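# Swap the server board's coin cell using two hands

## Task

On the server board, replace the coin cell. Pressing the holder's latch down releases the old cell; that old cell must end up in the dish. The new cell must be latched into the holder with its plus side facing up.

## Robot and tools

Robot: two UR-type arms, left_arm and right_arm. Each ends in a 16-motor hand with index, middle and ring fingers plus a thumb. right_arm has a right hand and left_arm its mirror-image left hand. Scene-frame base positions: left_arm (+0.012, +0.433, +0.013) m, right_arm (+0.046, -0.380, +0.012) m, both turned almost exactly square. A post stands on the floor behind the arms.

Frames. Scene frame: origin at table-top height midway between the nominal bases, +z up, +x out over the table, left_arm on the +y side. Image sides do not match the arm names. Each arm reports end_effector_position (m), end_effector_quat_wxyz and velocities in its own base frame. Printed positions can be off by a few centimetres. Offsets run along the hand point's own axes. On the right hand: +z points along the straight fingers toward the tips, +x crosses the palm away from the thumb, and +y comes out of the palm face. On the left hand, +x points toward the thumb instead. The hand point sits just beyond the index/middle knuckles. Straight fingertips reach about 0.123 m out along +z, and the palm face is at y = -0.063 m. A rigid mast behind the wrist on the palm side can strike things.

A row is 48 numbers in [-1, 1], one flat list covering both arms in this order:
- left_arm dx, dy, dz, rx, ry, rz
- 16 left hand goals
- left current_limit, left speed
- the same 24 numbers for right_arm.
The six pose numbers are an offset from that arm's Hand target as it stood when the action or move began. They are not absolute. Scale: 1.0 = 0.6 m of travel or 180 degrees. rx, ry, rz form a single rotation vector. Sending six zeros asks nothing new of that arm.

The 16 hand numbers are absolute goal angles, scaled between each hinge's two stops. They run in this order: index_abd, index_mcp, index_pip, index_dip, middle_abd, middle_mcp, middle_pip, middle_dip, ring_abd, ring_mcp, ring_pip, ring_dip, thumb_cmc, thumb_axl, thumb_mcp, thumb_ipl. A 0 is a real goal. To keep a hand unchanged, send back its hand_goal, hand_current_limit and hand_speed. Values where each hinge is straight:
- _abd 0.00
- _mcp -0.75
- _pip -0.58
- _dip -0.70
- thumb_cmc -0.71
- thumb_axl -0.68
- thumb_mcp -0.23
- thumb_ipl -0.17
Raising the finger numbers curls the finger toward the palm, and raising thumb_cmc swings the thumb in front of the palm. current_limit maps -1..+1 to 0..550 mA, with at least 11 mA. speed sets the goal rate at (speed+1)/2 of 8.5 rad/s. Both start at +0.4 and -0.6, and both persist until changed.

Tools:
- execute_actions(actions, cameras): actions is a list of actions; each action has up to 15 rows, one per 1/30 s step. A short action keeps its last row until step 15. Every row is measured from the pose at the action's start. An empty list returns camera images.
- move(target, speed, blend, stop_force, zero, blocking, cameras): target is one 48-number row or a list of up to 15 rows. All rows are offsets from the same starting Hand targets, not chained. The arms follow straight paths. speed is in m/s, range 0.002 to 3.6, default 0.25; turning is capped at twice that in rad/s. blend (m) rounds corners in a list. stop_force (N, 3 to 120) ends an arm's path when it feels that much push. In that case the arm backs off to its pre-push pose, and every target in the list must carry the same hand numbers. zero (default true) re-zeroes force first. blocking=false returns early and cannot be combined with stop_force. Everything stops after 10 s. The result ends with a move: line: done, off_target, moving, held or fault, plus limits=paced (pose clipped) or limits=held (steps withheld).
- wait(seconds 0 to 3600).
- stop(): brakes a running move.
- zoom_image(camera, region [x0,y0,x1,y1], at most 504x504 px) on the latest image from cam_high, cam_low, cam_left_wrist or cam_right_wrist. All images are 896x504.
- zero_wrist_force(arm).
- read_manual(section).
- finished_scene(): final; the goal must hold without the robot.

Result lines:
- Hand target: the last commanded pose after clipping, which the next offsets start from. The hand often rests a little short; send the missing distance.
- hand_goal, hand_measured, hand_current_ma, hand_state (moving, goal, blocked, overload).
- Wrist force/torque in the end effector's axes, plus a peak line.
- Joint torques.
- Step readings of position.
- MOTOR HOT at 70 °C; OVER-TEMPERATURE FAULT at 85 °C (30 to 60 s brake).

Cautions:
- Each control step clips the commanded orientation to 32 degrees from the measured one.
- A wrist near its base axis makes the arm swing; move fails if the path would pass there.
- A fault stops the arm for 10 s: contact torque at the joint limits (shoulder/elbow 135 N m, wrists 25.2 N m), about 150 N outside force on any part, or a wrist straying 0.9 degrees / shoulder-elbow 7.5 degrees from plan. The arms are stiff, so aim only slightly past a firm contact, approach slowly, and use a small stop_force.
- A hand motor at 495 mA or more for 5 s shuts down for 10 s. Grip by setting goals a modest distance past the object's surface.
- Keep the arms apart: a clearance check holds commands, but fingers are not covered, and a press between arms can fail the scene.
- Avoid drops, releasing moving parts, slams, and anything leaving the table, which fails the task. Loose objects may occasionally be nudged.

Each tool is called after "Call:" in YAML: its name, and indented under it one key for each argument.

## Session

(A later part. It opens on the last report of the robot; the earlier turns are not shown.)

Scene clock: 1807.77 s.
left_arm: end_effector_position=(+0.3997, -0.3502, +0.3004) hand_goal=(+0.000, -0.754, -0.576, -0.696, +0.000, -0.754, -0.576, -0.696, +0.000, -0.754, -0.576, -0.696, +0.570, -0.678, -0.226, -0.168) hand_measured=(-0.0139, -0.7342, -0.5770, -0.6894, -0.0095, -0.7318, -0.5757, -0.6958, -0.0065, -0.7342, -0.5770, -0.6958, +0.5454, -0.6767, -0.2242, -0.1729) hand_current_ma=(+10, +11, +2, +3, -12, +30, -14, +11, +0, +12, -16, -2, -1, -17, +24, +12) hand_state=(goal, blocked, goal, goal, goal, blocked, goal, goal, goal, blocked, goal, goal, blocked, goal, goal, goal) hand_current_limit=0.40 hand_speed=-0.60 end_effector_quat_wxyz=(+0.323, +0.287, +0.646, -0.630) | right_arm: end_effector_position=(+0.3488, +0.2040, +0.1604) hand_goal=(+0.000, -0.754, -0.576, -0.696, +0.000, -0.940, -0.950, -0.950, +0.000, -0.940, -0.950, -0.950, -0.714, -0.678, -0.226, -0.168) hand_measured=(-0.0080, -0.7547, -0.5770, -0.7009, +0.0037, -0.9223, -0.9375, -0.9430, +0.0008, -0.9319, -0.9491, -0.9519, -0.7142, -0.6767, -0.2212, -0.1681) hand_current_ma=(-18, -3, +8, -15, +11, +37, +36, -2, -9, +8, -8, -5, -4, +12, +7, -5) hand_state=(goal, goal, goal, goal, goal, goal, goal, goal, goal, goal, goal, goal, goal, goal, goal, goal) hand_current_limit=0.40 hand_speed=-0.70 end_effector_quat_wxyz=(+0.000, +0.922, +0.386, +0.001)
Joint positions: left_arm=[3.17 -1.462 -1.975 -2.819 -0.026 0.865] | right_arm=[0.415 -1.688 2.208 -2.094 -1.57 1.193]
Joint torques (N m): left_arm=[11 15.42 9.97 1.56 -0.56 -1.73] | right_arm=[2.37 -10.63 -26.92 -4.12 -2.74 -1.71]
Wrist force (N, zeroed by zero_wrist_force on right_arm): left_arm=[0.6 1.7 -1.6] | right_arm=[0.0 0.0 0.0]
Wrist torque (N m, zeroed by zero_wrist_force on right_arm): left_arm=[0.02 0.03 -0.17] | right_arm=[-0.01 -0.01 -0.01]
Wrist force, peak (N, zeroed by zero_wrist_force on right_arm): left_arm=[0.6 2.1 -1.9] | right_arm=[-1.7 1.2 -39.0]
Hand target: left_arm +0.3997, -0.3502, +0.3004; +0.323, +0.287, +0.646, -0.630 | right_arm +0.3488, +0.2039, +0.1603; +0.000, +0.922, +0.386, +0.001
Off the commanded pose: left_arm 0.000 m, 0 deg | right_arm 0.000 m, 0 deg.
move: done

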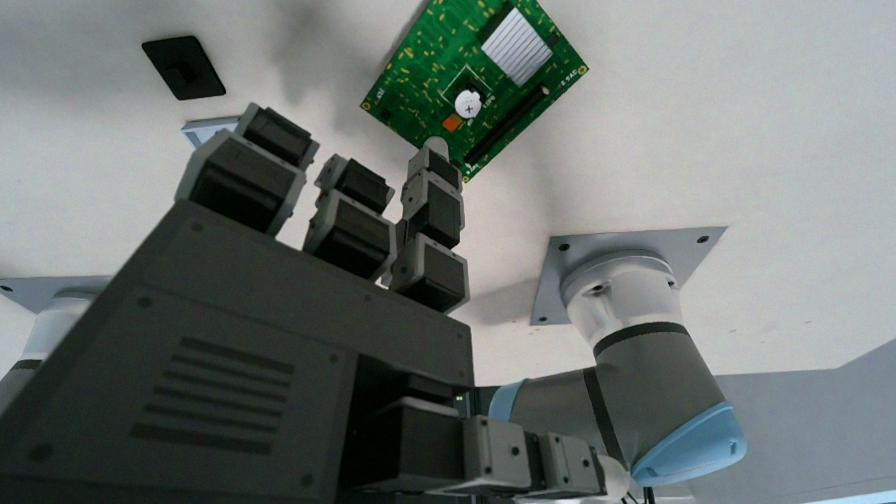

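Call:
move:
  target: [0,0,0,0,0,0,0.000,-0.754,-0.576,-0.696,0.000,-0.754,-0.576,-0.696,0.000,-0.754,-0.576,-0.696,0.571,-0.678,-0.226,-0.168,0.4,-0.6,-0.095,0.12,-0.417,0,0,0,0.0,-0.754,-0.576,-0.696,0.0,-0.94,-0.95,-0.95,0.000,-0.94,-0.95,-0.95,-0.714,-0.678,-0.226,-0.168,0.4,-0.7]
  speed: 0.3

Call:
move:
  target: [0.202,0.2447,0.3425,0,0,0,0.000,-0.754,-0.576,-0.696,0.000,-0.754,-0.576,-0.696,0.000,-0.754,-0.576,-0.696,0.571,-0.678,-0.226,-0.168,0.4,-0.6,0,0,0,0,0,0,0.0,-0.754,-0.576,-0.696,0.0,-0.94,-0.95,-0.95,0.000,-0.94,-0.95,-0.95,-0.714,-0.678,-0.226,-0.168,0.4,-0.7]
  speed: 0.25
  cameras: ["cam_left_wrist"]

Call:
zoom_image:
  camera: "cam_left_wrist"
  region: [215, 215, 295, 295]

Scene clock: 1820.77 s.
left_arm: end_effector_position=(+0.3997, -0.3502, +0.3004) hand_goal=(+0.000, -0.754, -0.576, -0.696, +0.000, -0.754, -0.576, -0.696, +0.000, -0.754, -0.576, -0.696, +0.570, -0.678, -0.226, -0.168) hand_measured=(-0.0139, -0.7342, -0.5770, -0.6894, -0.0095, -0.7318, -0.5770, -0.6958, -0.0065, -0.7330, -0.5770, -0.6958, +0.5454, -0.6777, -0.2252, -0.1729) hand_current_ma=(-1, +4, -2, +16, -16, +9, -20, -4, +3, +10, -11, +7, -2, -7, -4, +14) hand_state=(goal, blocked, goal, goal, goal, blocked, goal, goal, goal, blocked, goal, goal, blocked, goal, goal, goal) hand_current_limit=0.40 hand_speed=-0.60 end_effector_quat_wxyz=(+0.323, +0.287, +0.646, -0.630) | right_arm: end_effector_position=(+0.3595, +0.1125, +0.4103) hand_goal=(+0.000, -0.754, -0.576, -0.696, +0.000, -0.940, -0.950, -0.950, +0.000, -0.940, -0.950, -0.950, -0.714, -0.678, -0.226, -0.168) hand_measured=(-0.0065, -0.7559, -0.5770, -0.7009, +0.0037, -0.9223, -0.9388, -0.9442, +0.0037, -0.9319, -0.9491, -0.9519, -0.7092, -0.6777, -0.2212, -0.1672) hand_current_ma=(-22, -3, -4, -10, -4, +31, +25, +21, -3, +9, +8, +12, -8, +6, +17, -9) hand_state=(goal, goal, goal, goal, goal, goal, goal, goal, goal, goal, goal, goal, goal, goal, goal, goal) hand_current_limit=0.40 hand_speed=-0.70 end_effector_quat_wxyz=(+0.000, +0.922, +0.386, +0.001)
Joint positions: left_arm=[3.17 -1.462 -1.975 -2.819 -0.026 0.865] | right_arm=[0.166 -1.914 1.717 -1.376 -1.569 0.944]
Joint torques (N m): left_arm=[11.52 15.22 9.9 1.65 -0.9 -1.77] | right_arm=[-3.44 -18.23 -30.82 -0.44 -0.26 0.11]
Wrist force (N, zeroed by zero_wrist_force on right_arm): left_arm=[0.7 1.6 -1.9] | right_arm=[-0.1 0.2 0.0]
Wrist torque (N m, zeroed by zero_wrist_force on right_arm): left_arm=[0.03 0.01 -0.16] | right_arm=[0.01 0.03 -0.19]
Wrist force, peak (N, zeroed by zero_wrist_force on right_arm): left_arm=[0.4 2.0 -1.9] | right_arm=[0.8 -0.9 2.4]
Hand target: left_arm +0.3997, -0.3502, +0.3004; +0.323, +0.287, +0.646, -0.630 | right_arm +0.3595, +0.1124, +0.4104; +0.000, +0.922, +0.386, +0.001
Off the commanded pose: left_arm 0.000 m, 0 deg | right_arm 0.000 m, 0 deg.
move: done

Scene clock: 1822.37 s.
left_arm: end_effector_position=(+0.4491, -0.5534, +0.1141) hand_goal=(+0.000, -0.754, -0.576, -0.696, +0.000, -0.754, -0.576, -0.696, +0.000, -0.754, -0.576, -0.696, +0.570, -0.678, -0.226, -0.168) hand_measured=(-0.0124, -0.7342, -0.5770, -0.6894, -0.0095, -0.7318, -0.5770, -0.6958, -0.0065, -0.7330, -0.5757, -0.6958, +0.5454, -0.6777, -0.2173, -0.1672) hand_current_ma=(-10, +8, +15, +15, -10, -8, -3, +4, -1, +20, +0, -2, -9, -4, +13, +16) hand_state=(goal, blocked, goal, goal, goal, blocked, goal, goal, goal, blocked, goal, goal, blocked, goal, goal, goal) hand_current_limit=0.40 hand_speed=-0.60 end_effector_quat_wxyz=(+0.323, +0.287, +0.646, -0.630) | right_arm: end_effector_position=(+0.3595, +0.1124, +0.4104) hand_goal=(+0.000, -0.754, -0.576, -0.696, +0.000, -0.940, -0.950, -0.950, +0.000, -0.940, -0.950, -0.950, -0.714, -0.678, -0.226, -0.168) hand_measured=(-0.0080, -0.7547, -0.5757, -0.7009, +0.0023, -0.9223, -0.9388, -0.9430, +0.0023, -0.9307, -0.9491, -0.9519, -0.7092, -0.6777, -0.2203, -0.1681) hand_current_ma=(+2, -7, -2, -11, +2, +31, +25, +26, +2, +28, +4, +12, +12, +4, +11, -12) hand_state=(goal, goal, goal, goal, goal, goal, goal, goal, goal, goal, goal, goal, goal, goal, goal, goal) hand_current_limit=0.40 hand_speed=-0.70 end_effector_quat_wxyz=(+0.000, +0.922, +0.386, +0.001)
Joint positions: left_arm=[2.704 -2.037 -1.821 -2.424 -0.492 0.891] | right_arm=[0.166 -1.914 1.717 -1.376 -1.57 0.944]
Joint torques (N m): left_arm=[-3.81 29.55 16.06 1.93 -1.11 -0.92] | right_arm=[-9.54 -18.04 -30.66 -0.79 -2.62 -2.67]
Wrist force (N, zeroed by zero_wrist_force on right_arm): left_arm=[0.7 1.8 -1.6] | right_arm=[0.0 0.0 0.2]
Wrist torque (N m, zeroed by zero_wrist_force on right_arm): left_arm=[0.06 0.01 0.03] | right_arm=[-0.04 0.01 -0.20]
Wrist force, peak (N, zeroed by zero_wrist_force on right_arm): left_arm=[1.8 3.0 0.0] | right_arm=[0.2 0.4 -0.2]
Hand target: left_arm +0.4492, -0.5535, +0.1141; +0.323, +0.287, +0.646, -0.630 | right_arm +0.3595, +0.1124, +0.4104; +0.000, +0.922, +0.386, +0.001
Off the commanded pose: left_arm 0.000 m, 0 deg | right_arm 0.000 m, 0 deg.
move: done

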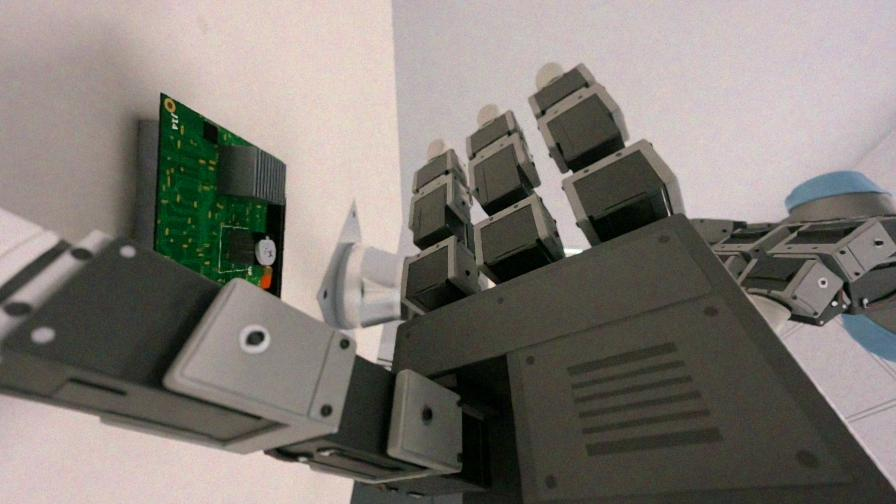

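Scaled by 6.300 from the camera's image (finer frame: 1280x720).

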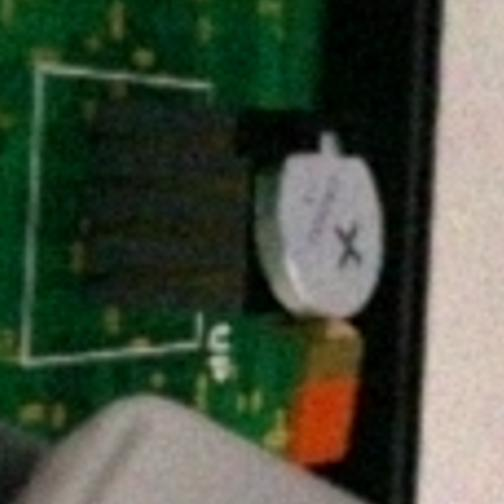

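Call:
move:
  target: [-0.202,-0.2447,-0.3425,0,0,0,0.000,-0.754,-0.576,-0.696,0.000,-0.754,-0.576,-0.696,0.000,-0.754,-0.576,-0.696,0.571,-0.678,-0.226,-0.168,0.4,-0.6,0,0,0,0,0,0,0.0,-0.754,-0.576,-0.696,0.0,-0.94,-0.95,-0.95,0.000,-0.94,-0.95,-0.95,-0.714,-0.678,-0.226,-0.168,0.4,-0.7]
  speed: 0.3

Call:
move:
  target:
    - [0,0,0,0,0,0,0.000,-0.754,-0.576,-0.696,0.000,-0.754,-0.576,-0.696,0.000,-0.754,-0.576,-0.696,0.571,-0.678,-0.226,-0.168,0.4,-0.6,0.0959,-0.0653,0.36,0,0,0,0.0,-0.754,-0.576,-0.696,0.0,-0.94,-0.95,-0.95,0.000,-0.94,-0.95,-0.95,-0.714,-0.678,-0.226,-0.168,0.4,-0.7]
    - [0,0,0,0,0,0,0.000,-0.754,-0.576,-0.696,0.000,-0.754,-0.576,-0.696,0.000,-0.754,-0.576,-0.696,0.571,-0.678,-0.226,-0.168,0.4,-0.6,0.0959,-0.0653,0.4207,0,0,0,0.0,-0.754,-0.576,-0.696,0.0,-0.94,-0.95,-0.95,0.000,-0.94,-0.95,-0.95,-0.714,-0.678,-0.226,-0.168,0.4,-0.7]
  speed: [0.25,0.06]
  cameras: ["cam_right_wrist"]

Call:
zoom_image:
  camera: "cam_right_wrist"
  region: [400, 80, 480, 160]

Call:
zero_wrist_force:
  arm: "right_arm"

Scene clock: 1845.10 s.
left_arm: end_effector_position=(+0.3997, -0.3503, +0.3004) hand_goal=(+0.000, -0.754, -0.576, -0.696, +0.000, -0.754, -0.576, -0.696, +0.000, -0.754, -0.576, -0.696, +0.570, -0.678, -0.226, -0.168) hand_measured=(-0.0124, -0.7330, -0.5770, -0.6894, -0.0095, -0.7318, -0.5770, -0.6945, -0.0065, -0.7330, -0.5770, -0.6958, +0.5454, -0.6777, -0.2242, -0.1729) hand_current_ma=(-17, +4, +1, +13, -3, +22, -9, +10, +7, +26, -13, +4, +0, -2, -12, -2) hand_state=(goal, blocked, goal, goal, goal, blocked, goal, goal, goal, blocked, goal, goal, blocked, goal, goal, goal) hand_current_limit=0.40 hand_speed=-0.60 end_effector_quat_wxyz=(+0.323, +0.287, +0.646, -0.630) | right_arm: end_effector_position=(+0.3595, +0.1124, +0.4104) hand_goal=(+0.000, -0.754, -0.576, -0.696, +0.000, -0.940, -0.950, -0.950, +0.000, -0.940, -0.950, -0.950, -0.714, -0.678, -0.226, -0.168) hand_measured=(-0.0080, -0.7547, -0.5757, -0.7009, +0.0023, -0.9223, -0.9388, -0.9442, +0.0023, -0.9307, -0.9491, -0.9519, -0.7092, -0.6777, -0.2212, -0.1672) hand_current_ma=(-21, -3, +11, -25, +18, +38, +34, +17, +0, +6, -6, -9, +15, +0, +7, -14) hand_state=(goal, goal, goal, goal, goal, goal, goal, goal, goal, goal, goal, goal, goal, goal, goal, goal) hand_current_limit=0.40 hand_speed=-0.70 end_effector_quat_wxyz=(+0.000, +0.922, +0.386, +0.001)
Joint positions: left_arm=[3.17 -1.459 -1.978 -2.809 -0.026 0.854] | right_arm=[0.166 -1.914 1.717 -1.376 -1.57 0.944]
Joint torques (N m): left_arm=[10.85 6.97 32.7 0.22 1.34 1.6] | right_arm=[-8.64 -18.5 -30.73 -0.99 -2.48 -2.73]
Wrist force (N, zeroed by zero_wrist_force on right_arm): left_arm=[0.7 1.8 -1.8] | right_arm=[0.2 0.0 -0.1]
Wrist torque (N m, zeroed by zero_wrist_force on right_arm): left_arm=[0.06 0.02 -0.19] | right_arm=[-0.01 -0.01 -0.18]
Wrist force, peak (N, zeroed by zero_wrist_force on right_arm): left_arm=[-0.4 0.4 -3.6] | right_arm=[0.5 0.0 0.0]
Hand target: left_arm +0.3997, -0.3502, +0.3004; +0.323, +0.287, +0.646, -0.630 | right_arm +0.3595, +0.1124, +0.4104; +0.000, +0.922, +0.386, +0.001
Off the commanded pose: left_arm 0.000 m, 0 deg | right_arm 0.000 m, 0 deg.
move: done

Scene clock: 1847.40 s.
left_arm: end_effector_position=(+0.3997, -0.3502, +0.3004) hand_goal=(+0.000, -0.754, -0.576, -0.696, +0.000, -0.754, -0.576, -0.696, +0.000, -0.754, -0.576, -0.696, +0.570, -0.678, -0.226, -0.168) hand_measured=(-0.0124, -0.7330, -0.5770, -0.6894, -0.0109, -0.7318, -0.5757, -0.6945, -0.0065, -0.7330, -0.5770, -0.6958, +0.5454, -0.6777, -0.2242, -0.1738) hand_current_ma=(-26, +12, +24, +18, -1, +15, -19, +0, -11, +14, -9, -19, -21, -6, +1, +17) hand_state=(goal, blocked, goal, goal, goal, blocked, goal, goal, goal, blocked, goal, goal, blocked, goal, goal, goal) hand_current_limit=0.40 hand_speed=-0.60 end_effector_quat_wxyz=(+0.323, +0.287, +0.646, -0.630) | right_arm: end_effector_position=(+0.3726, +0.1813, +0.1581) hand_goal=(+0.000, -0.754, -0.576, -0.696, +0.000, -0.940, -0.950, -0.950, +0.000, -0.940, -0.950, -0.950, -0.714, -0.678, -0.226, -0.168) hand_measured=(-0.0065, -0.7547, -0.5757, -0.6996, +0.0066, -0.9223, -0.9388, -0.9442, +0.0037, -0.9319, -0.9491, -0.9519, -0.7129, -0.6777, -0.2203, -0.1672) hand_current_ma=(-14, -16, -10, -2, +7, +40, +24, +21, +4, +14, +4, -5, +2, +7, +20, -4) hand_state=(goal, goal, goal, goal, goal, goal, goal, goal, goal, goal, goal, goal, goal, goal, goal, goal) hand_current_limit=0.40 hand_speed=-0.70 end_effector_quat_wxyz=(+0.000, +0.922, +0.386, +0.001)
Joint positions: left_arm=[3.17 -1.459 -1.978 -2.808 -0.026 0.854] | right_arm=[0.339 -1.675 2.203 -2.102 -1.57 1.117]
Joint torques (N m): left_arm=[11.66 9.3 30.57 0.95 1.22 -2.18] | right_arm=[-2.75 -22.82 -25.92 -2.13 2.12 2.05]
Wrist force (N, zeroed by zero_wrist_force on right_arm): left_arm=[0.8 2.0 -1.9] | right_arm=[0.1 -0.1 0.3]
Wrist torque (N m, zeroed by zero_wrist_force on right_arm): left_arm=[0.09 0.01 -0.19] | right_arm=[-0.04 -0.02 0.01]
Wrist force, peak (N, zeroed by zero_wrist_force on right_arm): left_arm=[1.0 2.2 -1.7] | right_arm=[-0.4 0.4 -2.4]
Hand target: left_arm +0.3997, -0.3502, +0.3004; +0.323, +0.287, +0.646, -0.630 | right_arm +0.3726, +0.1813, +0.1581; +0.000, +0.922, +0.386, +0.001
Off the commanded pose: left_arm 0.000 m, 0 deg | right_arm 0.000 m, 0 deg.
move: done

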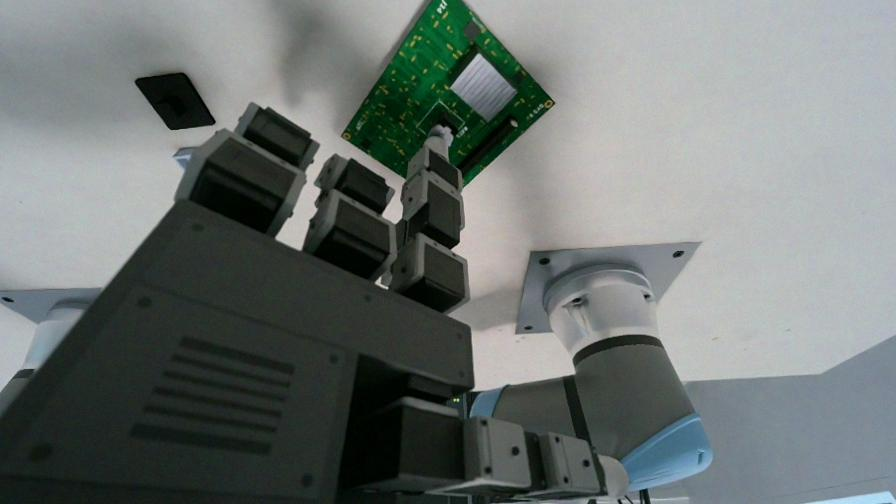

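Scaled by 6.300 from the camera's image (finer frame: 1280x720).

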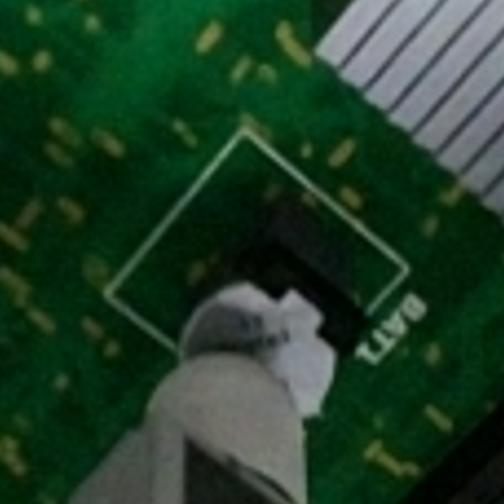

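Wrist force sensor zeroed.

Call:
move:
  target: [0,0,0,0,0,0,0.000,-0.754,-0.576,-0.696,0.000,-0.754,-0.576,-0.696,0.000,-0.754,-0.576,-0.696,0.571,-0.678,-0.226,-0.168,0.4,-0.6,-0.0025,-0.0045,0,0,0,0,0.0,-0.754,-0.576,-0.696,0.0,-0.94,-0.95,-0.95,0.000,-0.94,-0.95,-0.95,-0.714,-0.678,-0.226,-0.168,0.4,-0.7]
  speed: 0.03

Call:
move:
  target: [0,0,0,0,0,0,0.000,-0.754,-0.576,-0.696,0.000,-0.754,-0.576,-0.696,0.000,-0.754,-0.576,-0.696,0.571,-0.678,-0.226,-0.168,0.4,-0.6,0,0,0.02,0,0,0,0.0,-0.754,-0.576,-0.696,0.0,-0.94,-0.95,-0.95,0.000,-0.94,-0.95,-0.95,-0.714,-0.678,-0.226,-0.168,0.4,-0.7]
  speed: 0.004
  stop_force: 5

Call:
move:
  target: [0,0,0,0,0,0,0.000,-0.754,-0.576,-0.696,0.000,-0.754,-0.576,-0.696,0.000,-0.754,-0.576,-0.696,0.571,-0.678,-0.226,-0.168,0.4,-0.6,0,0,0.02,0,0,0,0.0,-0.754,-0.576,-0.696,0.0,-0.94,-0.95,-0.95,0.000,-0.94,-0.95,-0.95,-0.714,-0.678,-0.226,-0.168,0.4,-0.7]
  speed: 0.004
  stop_force: 15
  zero: false

Call:
move:
  target: [0,0,0,0,0,0,0.000,-0.754,-0.576,-0.696,0.000,-0.754,-0.576,-0.696,0.000,-0.754,-0.576,-0.696,0.571,-0.678,-0.226,-0.168,0.4,-0.6,0,0,0.02,0,0,0,0.0,-0.754,-0.576,-0.696,0.0,-0.94,-0.95,-0.95,0.000,-0.94,-0.95,-0.95,-0.714,-0.678,-0.226,-0.168,0.4,-0.7]
  speed: 0.004
  stop_force: 28
  zero: false
  cameras: ["cam_right_wrist"]

Call:
zoom_image:
  camera: "cam_right_wrist"
  region: [400, 80, 480, 160]

Scene clock: 1883.53 s.
left_arm: end_effector_position=(+0.3997, -0.3502, +0.3004) hand_goal=(+0.000, -0.754, -0.576, -0.696, +0.000, -0.754, -0.576, -0.696, +0.000, -0.754, -0.576, -0.696, +0.570, -0.678, -0.226, -0.168) hand_measured=(-0.0124, -0.7330, -0.5770, -0.6894, -0.0095, -0.7318, -0.5770, -0.6958, -0.0065, -0.7330, -0.5770, -0.6958, +0.5454, -0.6777, -0.2242, -0.1729) hand_current_ma=(-6, +23, +7, +7, -3, +31, +7, -14, -7, +2, -10, -12, -14, +8, +14, +14) hand_state=(goal, blocked, goal, goal, goal, blocked, goal, goal, goal, blocked, goal, goal, blocked, goal, goal, goal) hand_current_limit=0.40 hand_speed=-0.60 end_effector_quat_wxyz=(+0.323, +0.287, +0.646, -0.630) | right_arm: end_effector_position=(+0.3696, +0.1822, +0.1581) hand_goal=(+0.000, -0.754, -0.576, -0.696, +0.000, -0.940, -0.950, -0.950, +0.000, -0.940, -0.950, -0.950, -0.714, -0.678, -0.226, -0.168) hand_measured=(-0.0065, -0.7547, -0.5770, -0.7009, +0.0066, -0.9223, -0.9388, -0.9442, +0.0037, -0.9307, -0.9478, -0.9531, -0.7117, -0.6777, -0.2203, -0.1681) hand_current_ma=(-13, -18, -10, -3, +8, +45, +38, +12, -10, +13, +5, +7, +10, +0, +18, -16) hand_state=(goal, goal, goal, goal, goal, goal, goal, goal, goal, goal, goal, goal, goal, goal, goal, goal) hand_current_limit=0.40 hand_speed=-0.70 end_effector_quat_wxyz=(+0.000, +0.922, +0.386, +0.001)
Joint positions: left_arm=[3.17 -1.459 -1.978 -2.808 -0.026 0.854] | right_arm=[0.344 -1.68 2.208 -2.101 -1.57 1.122]
Joint torques (N m): left_arm=[12.27 16.06 15.01 1.01 1.2 -2.15] | right_arm=[-8.52 -10.78 -27.58 -0.51 -2.38 -2.66]
Wrist force (N, zeroed by zero_wrist_force on right_arm): left_arm=[0.8 1.9 -1.9] | right_arm=[0.1 0.0 0.0]
Wrist torque (N m, zeroed by zero_wrist_force on right_arm): left_arm=[0.08 0.01 -0.18] | right_arm=[0.00 -0.01 -0.14]
Wrist force, peak (N, zeroed by zero_wrist_force on right_arm): left_arm=[0.7 2.0 -2.0] | right_arm=[0.2 0.7 0.0]
Hand target: left_arm +0.3997, -0.3502, +0.3004; +0.323, +0.287, +0.646, -0.630 | right_arm +0.3696, +0.1821, +0.1581; +0.000, +0.922, +0.386, +0.001
Off the commanded pose: left_arm 0.000 m, 0 deg | right_arm 0.000 m, 0 deg.
move: done

Scene clock: 1885.93 s.
left_arm: end_effector_position=(+0.3997, -0.3502, +0.3004) hand_goal=(+0.000, -0.754, -0.576, -0.696, +0.000, -0.754, -0.576, -0.696, +0.000, -0.754, -0.576, -0.696, +0.570, -0.678, -0.226, -0.168) hand_measured=(-0.0139, -0.7342, -0.5770, -0.6894, -0.0095, -0.7306, -0.5770, -0.6958, -0.0065, -0.7330, -0.5757, -0.6958, +0.5441, -0.6777, -0.2252, -0.1729) hand_current_ma=(-19, -5, +3, -3, +0, +30, -14, -16, +3, +9, -8, +19, -13, -6, -2, +3) hand_state=(goal, blocked, goal, goal, goal, blocked, goal, goal, goal, blocked, goal, goal, blocked, goal, goal, goal) hand_current_limit=0.40 hand_speed=-0.60 end_effector_quat_wxyz=(+0.323, +0.287, +0.646, -0.630) | right_arm: end_effector_position=(+0.3697, +0.1821, +0.1527) hand_goal=(+0.000, -0.754, -0.576, -0.696, +0.000, -0.940, -0.950, -0.950, +0.000, -0.940, -0.950, -0.950, -0.714, -0.678, -0.226, -0.168) hand_measured=(-0.0080, -0.7523, -0.5808, -0.7022, +0.0066, -0.9223, -0.9388, -0.9442, +0.0037, -0.9307, -0.9491, -0.9519, -0.7117, -0.6777, -0.2212, -0.1681) hand_current_ma=(-25, +10, -13, -27, -4, +38, +37, +18, -6, +15, +1, -9, -7, +9, +22, -8) hand_state=(goal, goal, goal, goal, goal, goal, goal, goal, goal, goal, goal, goal, goal, goal, goal, goal) hand_current_limit=0.40 hand_speed=-0.70 end_effector_quat_wxyz=(+0.000, +0.922, +0.386, +0.001)
Joint positions: left_arm=[3.17 -1.459 -1.978 -2.808 -0.026 0.854] | right_arm=[0.343 -1.672 2.217 -2.119 -1.57 1.121]
Joint torques (N m): left_arm=[12.29 16.62 11.72 1.16 1.22 -2.12] | right_arm=[-7.97 -25.48 -25.71 -0.36 -2.18 -2.24]
Wrist force (N, zeroed by zero_wrist_force on right_arm): left_arm=[0.5 1.9 -1.4] | right_arm=[-0.5 0.3 -4.4]
Wrist torque (N m, zeroed by zero_wrist_force on right_arm): left_arm=[0.02 0.07 -0.21] | right_arm=[0.38 -0.02 -0.15]
Wrist force, peak (N, zeroed by zero_wrist_force on right_arm): left_arm=[0.9 1.7 -2.0] | right_arm=[-0.4 0.5 -6.4]
Hand target: left_arm +0.3997, -0.3502, +0.3004; +0.323, +0.287, +0.646, -0.630 | right_arm +0.3697, +0.1821, +0.1527; +0.000, +0.922, +0.386, +0.001 (not the last commanded pose)
Off the commanded pose: left_arm 0.000 m, 0 deg | right_arm 0.007 m, 0 deg.
move: contact (right_arm)

Scene clock: 1887.43 s.
left_arm: end_effector_position=(+0.3997, -0.3502, +0.3004) hand_goal=(+0.000, -0.754, -0.576, -0.696, +0.000, -0.754, -0.576, -0.696, +0.000, -0.754, -0.576, -0.696, +0.570, -0.678, -0.226, -0.168) hand_measured=(-0.0139, -0.7330, -0.5770, -0.6894, -0.0095, -0.7306, -0.5770, -0.6958, -0.0065, -0.7330, -0.5757, -0.6958, +0.5454, -0.6777, -0.2242, -0.1738) hand_current_ma=(-11, +11, +1, -5, -7, +10, -16, +2, -1, +10, -4, +1, -29, -23, -8, +4) hand_state=(goal, blocked, goal, goal, goal, blocked, goal, goal, goal, blocked, goal, goal, blocked, goal, goal, goal) hand_current_limit=0.40 hand_speed=-0.60 end_effector_quat_wxyz=(+0.323, +0.287, +0.646, -0.630) | right_arm: end_effector_position=(+0.3697, +0.1821, +0.1508) hand_goal=(+0.000, -0.754, -0.576, -0.696, +0.000, -0.940, -0.950, -0.950, +0.000, -0.940, -0.950, -0.950, -0.714, -0.678, -0.226, -0.168) hand_measured=(-0.0080, -0.7402, -0.5757, -0.7009, +0.0066, -0.9223, -0.9388, -0.9442, +0.0052, -0.9307, -0.9491, -0.9519, -0.7117, -0.6777, -0.2212, -0.1672) hand_current_ma=(-9, +39, +6, -12, +2, +36, +33, +15, +5, +13, -11, -8, -1, -2, +20, -1) hand_state=(goal, goal, goal, goal, goal, goal, goal, goal, goal, goal, goal, goal, goal, goal, goal, goal) hand_current_limit=0.40 hand_speed=-0.70 end_effector_quat_wxyz=(+0.000, +0.922, +0.386, +0.002)
Joint positions: left_arm=[3.17 -1.459 -1.978 -2.808 -0.026 0.854] | right_arm=[0.343 -1.669 2.22 -2.125 -1.57 1.121]
Joint torques (N m): left_arm=[11.65 16.64 11.6 1.35 1.19 -2.09] | right_arm=[-7.68 -20.37 -21.08 0.3 -1.96 -2.27]
Wrist force (N, zeroed by zero_wrist_force on right_arm): left_arm=[0.4 1.7 -1.7] | right_arm=[-0.7 0.8 -15.5]
Wrist torque (N m, zeroed by zero_wrist_force on right_arm): left_arm=[0.03 0.06 -0.20] | right_arm=[1.26 -0.23 -0.15]
Wrist force, peak (N, zeroed by zero_wrist_force on right_arm): left_arm=[0.7 1.9 -1.9] | right_arm=[-1.0 0.6 -18.0]
Hand target: left_arm +0.3997, -0.3502, +0.3004; +0.323, +0.287, +0.646, -0.630 | right_arm +0.3697, +0.1821, +0.1508; +0.000, +0.922, +0.386, +0.002 (not the last commanded pose)
Off the commanded pose: left_arm 0.000 m, 0 deg | right_arm 0.010 m, 0 deg.
move: contact (right_arm)

Scene clock: 1888.60 s.
left_arm: end_effector_position=(+0.3997, -0.3502, +0.3004) hand_goal=(+0.000, -0.754, -0.576, -0.696, +0.000, -0.754, -0.576, -0.696, +0.000, -0.754, -0.576, -0.696, +0.570, -0.678, -0.226, -0.168) hand_measured=(-0.0124, -0.7330, -0.5770, -0.6894, -0.0095, -0.7318, -0.5770, -0.6958, -0.0065, -0.7330, -0.5770, -0.6958, +0.5454, -0.6767, -0.2242, -0.1729) hand_current_ma=(-4, +20, +1, -1, -1, +13, -16, -9, +10, +25, -17, -7, -21, -15, -5, +17) hand_state=(goal, blocked, goal, goal, goal, blocked, goal, goal, goal, blocked, goal, goal, blocked, goal, goal, goal) hand_current_limit=0.40 hand_speed=-0.60 end_effector_quat_wxyz=(+0.323, +0.287, +0.646, -0.630) | right_arm: end_effector_position=(+0.3698, +0.1822, +0.1502) hand_goal=(+0.000, -0.754, -0.576, -0.696, +0.000, -0.940, -0.950, -0.950, +0.000, -0.940, -0.950, -0.950, -0.714, -0.678, -0.226, -0.168) hand_measured=(-0.0109, -0.7378, -0.5821, -0.7034, +0.0052, -0.9223, -0.9375, -0.9430, +0.0037, -0.9319, -0.9491, -0.9531, -0.7117, -0.6777, -0.2212, -0.1681) hand_current_ma=(-19, +36, -15, -6, +6, +28, +38, +28, -6, +20, +2, +8, +12, +12, +26, +0) hand_state=(goal, goal, goal, goal, goal, goal, goal, goal, goal, goal, goal, goal, goal, goal, goal, goal) hand_current_limit=0.40 hand_speed=-0.70 end_effector_quat_wxyz=(+0.000, +0.922, +0.386, +0.002)
Joint positions: left_arm=[3.17 -1.459 -1.978 -2.808 -0.026 0.854] | right_arm=[0.343 -1.668 2.221 -2.127 -1.57 1.121]
Joint torques (N m): left_arm=[11.38 16.7 12.38 1.19 1.31 -2.25] | right_arm=[-6.6 -14.83 -15.64 1.04 -1.29 -2.02]
Wrist force (N, zeroed by zero_wrist_force on right_arm): left_arm=[1.0 2.0 -1.8] | right_arm=[-1.4 0.8 -28.4]
Wrist torque (N m, zeroed by zero_wrist_force on right_arm): left_arm=[0.08 -0.01 -0.16] | right_arm=[2.29 -0.45 -0.20]
Wrist force, peak (N, zeroed by zero_wrist_force on right_arm): left_arm=[0.9 2.2 -1.6] | right_arm=[-1.8 0.8 -31.3]
Hand target: left_arm +0.3997, -0.3502, +0.3004; +0.323, +0.287, +0.646, -0.630 | right_arm +0.3698, +0.1822, +0.1502; +0.000, +0.922, +0.386, +0.002 (not the last commanded pose)
Off the commanded pose: left_arm 0.000 m, 0 deg | right_arm 0.011 m, 0 deg.
move: contact (right_arm)

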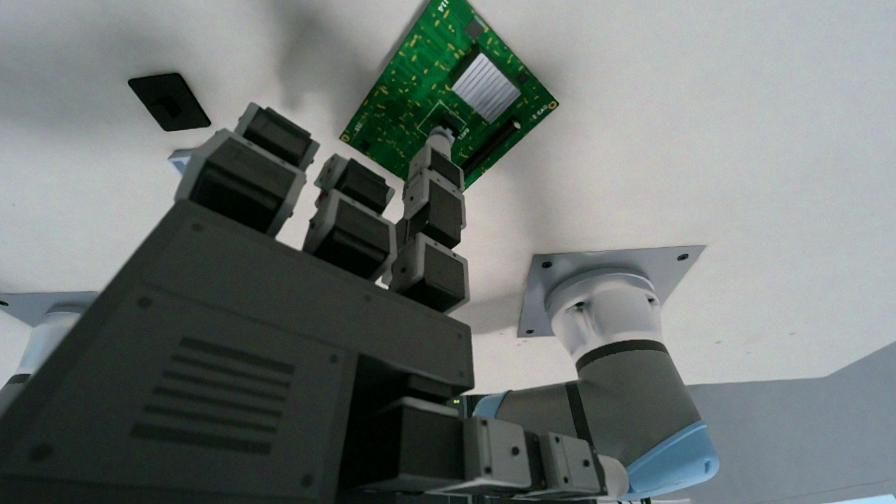

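Scaled by 6.300 from the camera's image (finer frame: 1280x720).

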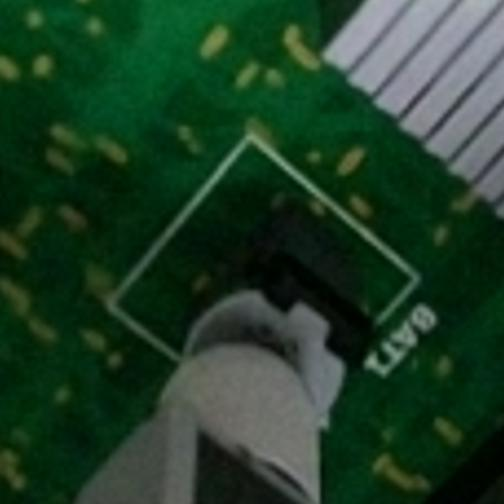

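Call:
move:
  target:
    - [0,0,0,0,0,0,0.000,-0.754,-0.576,-0.696,0.000,-0.754,-0.576,-0.696,0.000,-0.754,-0.576,-0.696,0.571,-0.678,-0.226,-0.168,0.4,-0.6,0,0,-0.01,0,0,0,0.0,-0.754,-0.576,-0.696,0.0,-0.94,-0.95,-0.95,0.000,-0.94,-0.95,-0.95,-0.714,-0.678,-0.226,-0.168,0.4,-0.7]
    - [0,0,0,0,0,0,0.000,-0.754,-0.576,-0.696,0.000,-0.754,-0.576,-0.696,0.000,-0.754,-0.576,-0.696,0.571,-0.678,-0.226,-0.168,0.4,-0.6,0,-0.048,-0.016,0,0,0,0.0,-0.754,-0.576,-0.696,0.0,-0.94,-0.95,-0.95,0.000,-0.94,-0.95,-0.95,-0.714,-0.678,-0.226,-0.168,0.4,-0.7]
  speed: [0.02,0.08]
  cameras: ["cam_right_wrist"]

Call:
zoom_image:
  camera: "cam_right_wrist"
  region: [420, 60, 500, 140]

Scene clock: 1896.87 s.
left_arm: end_effector_position=(+0.3997, -0.3502, +0.3004) hand_goal=(+0.000, -0.754, -0.576, -0.696, +0.000, -0.754, -0.576, -0.696, +0.000, -0.754, -0.576, -0.696, +0.570, -0.678, -0.226, -0.168) hand_measured=(-0.0124, -0.7330, -0.5770, -0.6894, -0.0095, -0.7306, -0.5770, -0.6958, -0.0065, -0.7330, -0.5770, -0.6958, +0.5454, -0.6767, -0.2242, -0.1729) hand_current_ma=(-15, +3, +6, -7, +7, +23, -29, -1, -11, +13, -13, -13, -3, -8, +17, +4) hand_state=(goal, blocked, goal, goal, goal, blocked, goal, goal, goal, blocked, goal, goal, blocked, goal, goal, goal) hand_current_limit=0.40 hand_speed=-0.60 end_effector_quat_wxyz=(+0.323, +0.287, +0.646, -0.630) | right_arm: end_effector_position=(+0.3492, +0.2023, +0.1598) hand_goal=(+0.000, -0.754, -0.576, -0.696, +0.000, -0.940, -0.950, -0.950, +0.000, -0.940, -0.950, -0.950, -0.714, -0.678, -0.226, -0.168) hand_measured=(-0.0065, -0.7438, -0.5744, -0.6983, +0.0052, -0.9223, -0.9375, -0.9430, +0.0037, -0.9319, -0.9491, -0.9519, -0.7142, -0.6777, -0.2212, -0.1681) hand_current_ma=(-13, +14, +4, -6, +13, +39, +25, +12, +0, +24, -7, -10, -5, +16, +17, -12) hand_state=(goal, goal, goal, goal, goal, goal, goal, goal, goal, goal, goal, goal, goal, goal, goal, goal) hand_current_limit=0.40 hand_speed=-0.70 end_effector_quat_wxyz=(+0.000, +0.922, +0.386, +0.002)
Joint positions: left_arm=[3.17 -1.459 -1.978 -2.808 -0.026 0.854] | right_arm=[0.411 -1.689 2.211 -2.096 -1.57 1.189]
Joint torques (N m): left_arm=[11.68 17.31 11.83 1.25 1.25 -2.19] | right_arm=[1.79 -10.43 -27.38 -4.16 -2.9 -1.72]
Wrist force (N, zeroed by zero_wrist_force on right_arm): left_arm=[0.5 1.9 -1.3] | right_arm=[0.0 0.0 -0.2]
Wrist torque (N m, zeroed by zero_wrist_force on right_arm): left_arm=[0.02 0.06 -0.19] | right_arm=[0.01 0.02 -0.01]
Wrist force, peak (N, zeroed by zero_wrist_force on right_arm): left_arm=[0.7 1.9 -2.0] | right_arm=[-1.4 0.9 -28.8]
Hand target: left_arm +0.3997, -0.3502, +0.3004; +0.323, +0.287, +0.646, -0.630 | right_arm +0.3492, +0.2024, +0.1598; +0.000, +0.922, +0.386, +0.002
Off the commanded pose: left_arm 0.000 m, 0 deg | right_arm 0.000 m, 0 deg.
move: done

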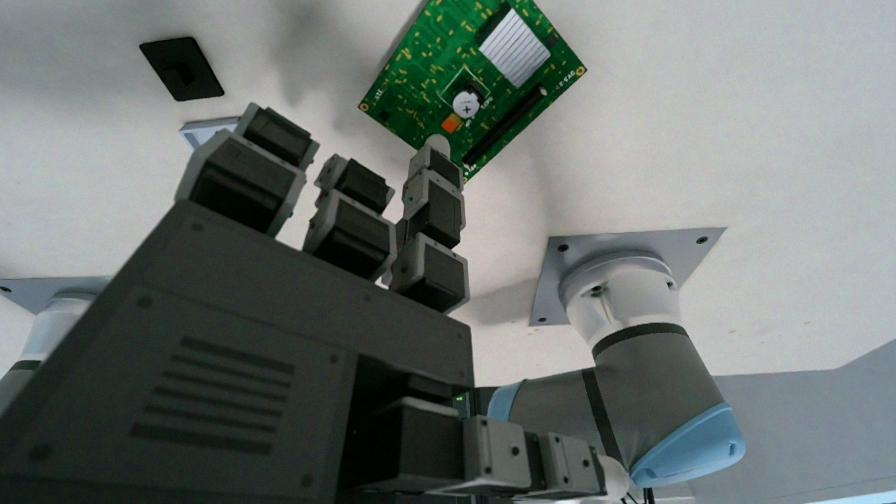

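Scaled by 6.300 from the camera's image (finer frame: 1280x720).

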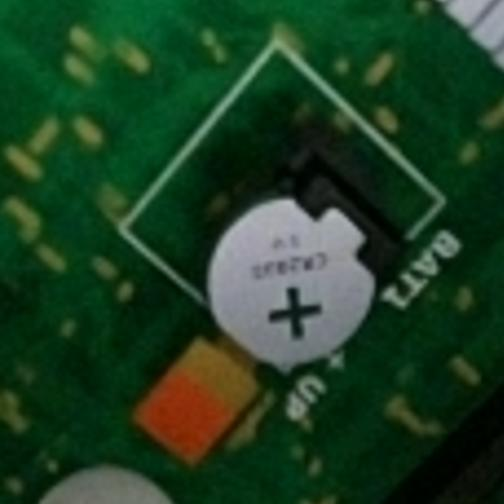

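Call:
zoom_image:
  camera: "cam_right_wrist"
  region: [435, 85, 485, 135]

Scaled by 10.080 from the camera's image (finer frame: 1280x720).

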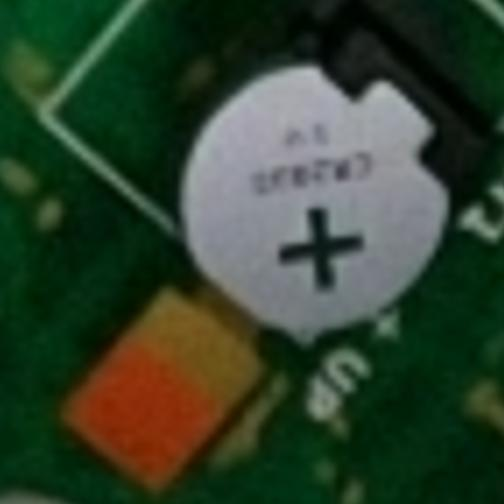

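Call:
move:
  target: [0,0,0,0,0,0,0.000,-0.754,-0.576,-0.696,0.000,-0.754,-0.576,-0.696,0.000,-0.754,-0.576,-0.696,0.571,-0.678,-0.226,-0.168,0.4,-0.6,-0.095,0.12,-0.417,0,0,0,0.0,-0.754,-0.576,-0.696,0.0,-0.94,-0.95,-0.95,0.000,-0.94,-0.95,-0.95,-0.714,-0.678,-0.226,-0.168,0.4,-0.7]
  speed: 0.3

Call:
move:
  target: [0.202,0.2447,0.3425,0,0,0,0.000,-0.754,-0.576,-0.696,0.000,-0.754,-0.576,-0.696,0.000,-0.754,-0.576,-0.696,0.571,-0.678,-0.226,-0.168,0.4,-0.6,0,0,0,0,0,0,0.0,-0.754,-0.576,-0.696,0.0,-0.94,-0.95,-0.95,0.000,-0.94,-0.95,-0.95,-0.714,-0.678,-0.226,-0.168,0.4,-0.7]
  speed: 0.25
  cameras: ["cam_left_wrist"]

Call:
zoom_image:
  camera: "cam_left_wrist"
  region: [215, 215, 295, 295]

Scene clock: 1913.57 s.
left_arm: end_effector_position=(+0.3997, -0.3502, +0.3004) hand_goal=(+0.000, -0.754, -0.576, -0.696, +0.000, -0.754, -0.576, -0.696, +0.000, -0.754, -0.576, -0.696, +0.570, -0.678, -0.226, -0.168) hand_measured=(-0.0139, -0.7330, -0.5770, -0.6894, -0.0095, -0.7318, -0.5770, -0.6958, -0.0065, -0.7318, -0.5770, -0.6958, +0.5454, -0.6777, -0.2242, -0.1729) hand_current_ma=(-13, +9, +14, +6, -12, +6, -11, +0, -1, +3, -3, -3, -7, -5, -1, -1) hand_state=(goal, blocked, goal, goal, goal, blocked, goal, goal, goal, blocked, goal, goal, blocked, goal, goal, goal) hand_current_limit=0.40 hand_speed=-0.60 end_effector_quat_wxyz=(+0.323, +0.287, +0.646, -0.630) | right_arm: end_effector_position=(+0.3598, +0.1108, +0.4097) hand_goal=(+0.000, -0.754, -0.576, -0.696, +0.000, -0.940, -0.950, -0.950, +0.000, -0.940, -0.950, -0.950, -0.714, -0.678, -0.226, -0.168) hand_measured=(-0.0065, -0.7438, -0.5744, -0.6971, +0.0023, -0.9223, -0.9388, -0.9442, +0.0052, -0.9307, -0.9491, -0.9531, -0.7092, -0.6767, -0.2212, -0.1681) hand_current_ma=(-24, +17, +2, -12, +2, +38, +33, +27, -6, +2, -14, +9, +10, +12, +20, +8) hand_state=(goal, goal, goal, goal, goal, goal, goal, goal, goal, goal, goal, goal, goal, goal, goal, goal) hand_current_limit=0.40 hand_speed=-0.70 end_effector_quat_wxyz=(+0.000, +0.922, +0.386, +0.002)
Joint positions: left_arm=[3.17 -1.459 -1.978 -2.808 -0.026 0.854] | right_arm=[0.161 -1.916 1.72 -1.377 -1.569 0.939]
Joint torques (N m): left_arm=[11.44 16.37 11.47 1.21 1.21 -2.19] | right_arm=[-3.13 -17.45 -30.84 -0.6 -0.23 0.24]
Wrist force (N, zeroed by zero_wrist_force on right_arm): left_arm=[0.5 2.1 -1.5] | right_arm=[-0.1 0.2 -0.2]
Wrist torque (N m, zeroed by zero_wrist_force on right_arm): left_arm=[0.07 0.06 -0.20] | right_arm=[0.04 0.03 -0.20]
Wrist force, peak (N, zeroed by zero_wrist_force on right_arm): left_arm=[0.4 1.9 -2.0] | right_arm=[-0.7 0.9 -2.4]
Hand target: left_arm +0.3997, -0.3502, +0.3004; +0.323, +0.287, +0.646, -0.630 | right_arm +0.3598, +0.1108, +0.4098; +0.000, +0.922, +0.386, +0.002
Off the commanded pose: left_arm 0.000 m, 0 deg | right_arm 0.000 m, 0 deg.
move: done

Scene clock: 1915.17 s.
left_arm: end_effector_position=(+0.4491, -0.5535, +0.1142) hand_goal=(+0.000, -0.754, -0.576, -0.696, +0.000, -0.754, -0.576, -0.696, +0.000, -0.754, -0.576, -0.696, +0.570, -0.678, -0.226, -0.168) hand_measured=(-0.0124, -0.7330, -0.5757, -0.6894, -0.0095, -0.7306, -0.5770, -0.6958, -0.0065, -0.7318, -0.5770, -0.6958, +0.5454, -0.6777, -0.2183, -0.1681) hand_current_ma=(-6, +16, +14, +13, -12, +20, -12, +7, +8, +12, -6, +3, +1, -12, -14, +14) hand_state=(goal, blocked, goal, goal, goal, blocked, goal, goal, goal, blocked, goal, goal, blocked, goal, goal, goal) hand_current_limit=0.40 hand_speed=-0.60 end_effector_quat_wxyz=(+0.323, +0.287, +0.646, -0.630) | right_arm: end_effector_position=(+0.3598, +0.1108, +0.4098) hand_goal=(+0.000, -0.754, -0.576, -0.696, +0.000, -0.940, -0.950, -0.950, +0.000, -0.940, -0.950, -0.950, -0.714, -0.678, -0.226, -0.168) hand_measured=(-0.0065, -0.7438, -0.5731, -0.6983, +0.0023, -0.9223, -0.9388, -0.9442, +0.0037, -0.9319, -0.9478, -0.9519, -0.7104, -0.6777, -0.2212, -0.1681) hand_current_ma=(-19, +33, +10, -16, +3, +36, +41, -2, +0, +19, -6, -3, +14, -4, +31, -3) hand_state=(goal, goal, goal, goal, goal, goal, goal, goal, goal, goal, goal, goal, goal, goal, goal, goal) hand_current_limit=0.40 hand_speed=-0.70 end_effector_quat_wxyz=(+0.000, +0.922, +0.386, +0.002)
Joint positions: left_arm=[2.704 -2.037 -1.821 -2.423 -0.492 0.89] | right_arm=[0.161 -1.917 1.72 -1.377 -1.569 0.939]
Joint torques (N m): left_arm=[-4.24 28.87 15.81 1.94 -1.22 -0.96] | right_arm=[-8.83 -17.94 -30.51 -0.62 -2.81 -2.6]
Wrist force (N, zeroed by zero_wrist_force on right_arm): left_arm=[0.9 1.4 -1.4] | right_arm=[0.0 0.2 -0.2]
Wrist torque (N m, zeroed by zero_wrist_force on right_arm): left_arm=[-0.02 -0.01 0.04] | right_arm=[0.03 0.02 -0.20]
Wrist force, peak (N, zeroed by zero_wrist_force on right_arm): left_arm=[-0.1 0.3 -3.6] | right_arm=[-0.2 0.2 -0.6]
Hand target: left_arm +0.4492, -0.5535, +0.1141; +0.323, +0.287, +0.646, -0.630 | right_arm +0.3598, +0.1108, +0.4098; +0.000, +0.922, +0.386, +0.002
Off the commanded pose: left_arm 0.000 m, 0 deg | right_arm 0.000 m, 0 deg.
move: done

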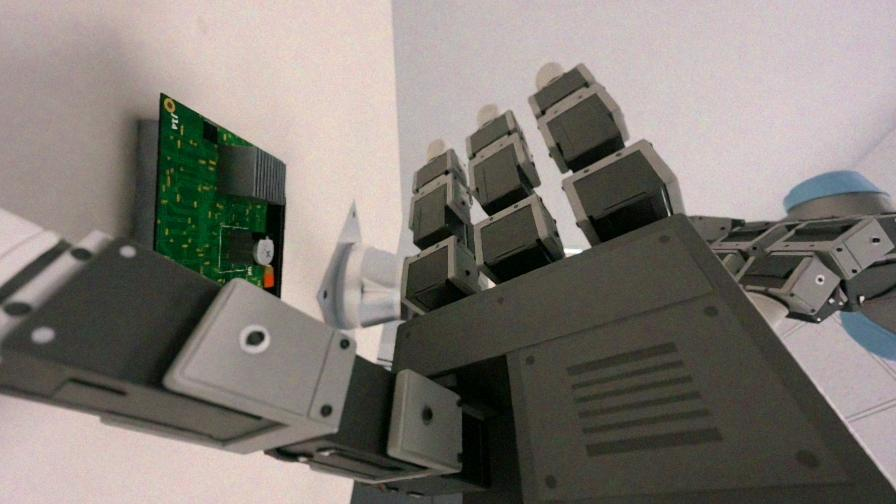

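Scaled by 6.300 from the camera's image (finer frame: 1280x720).

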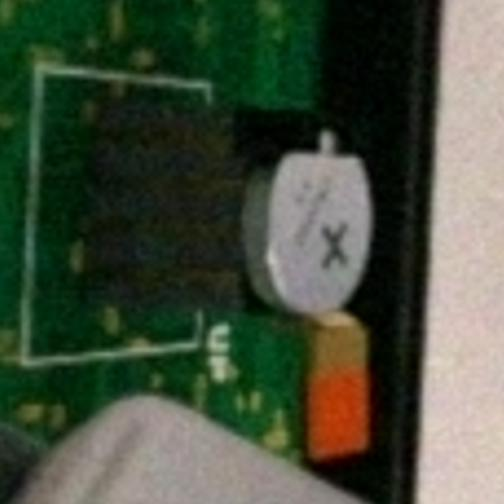

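Call:
zoom_image:
  camera: "cam_left_wrist"
  region: [245, 230, 285, 270]

Scaled by 12.600 from the camera's image (finer frame: 1280x720).

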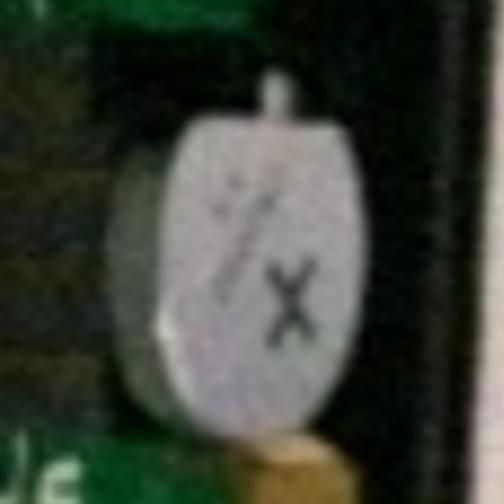

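Call:
finished_scene:

The scene is finished: the task was done.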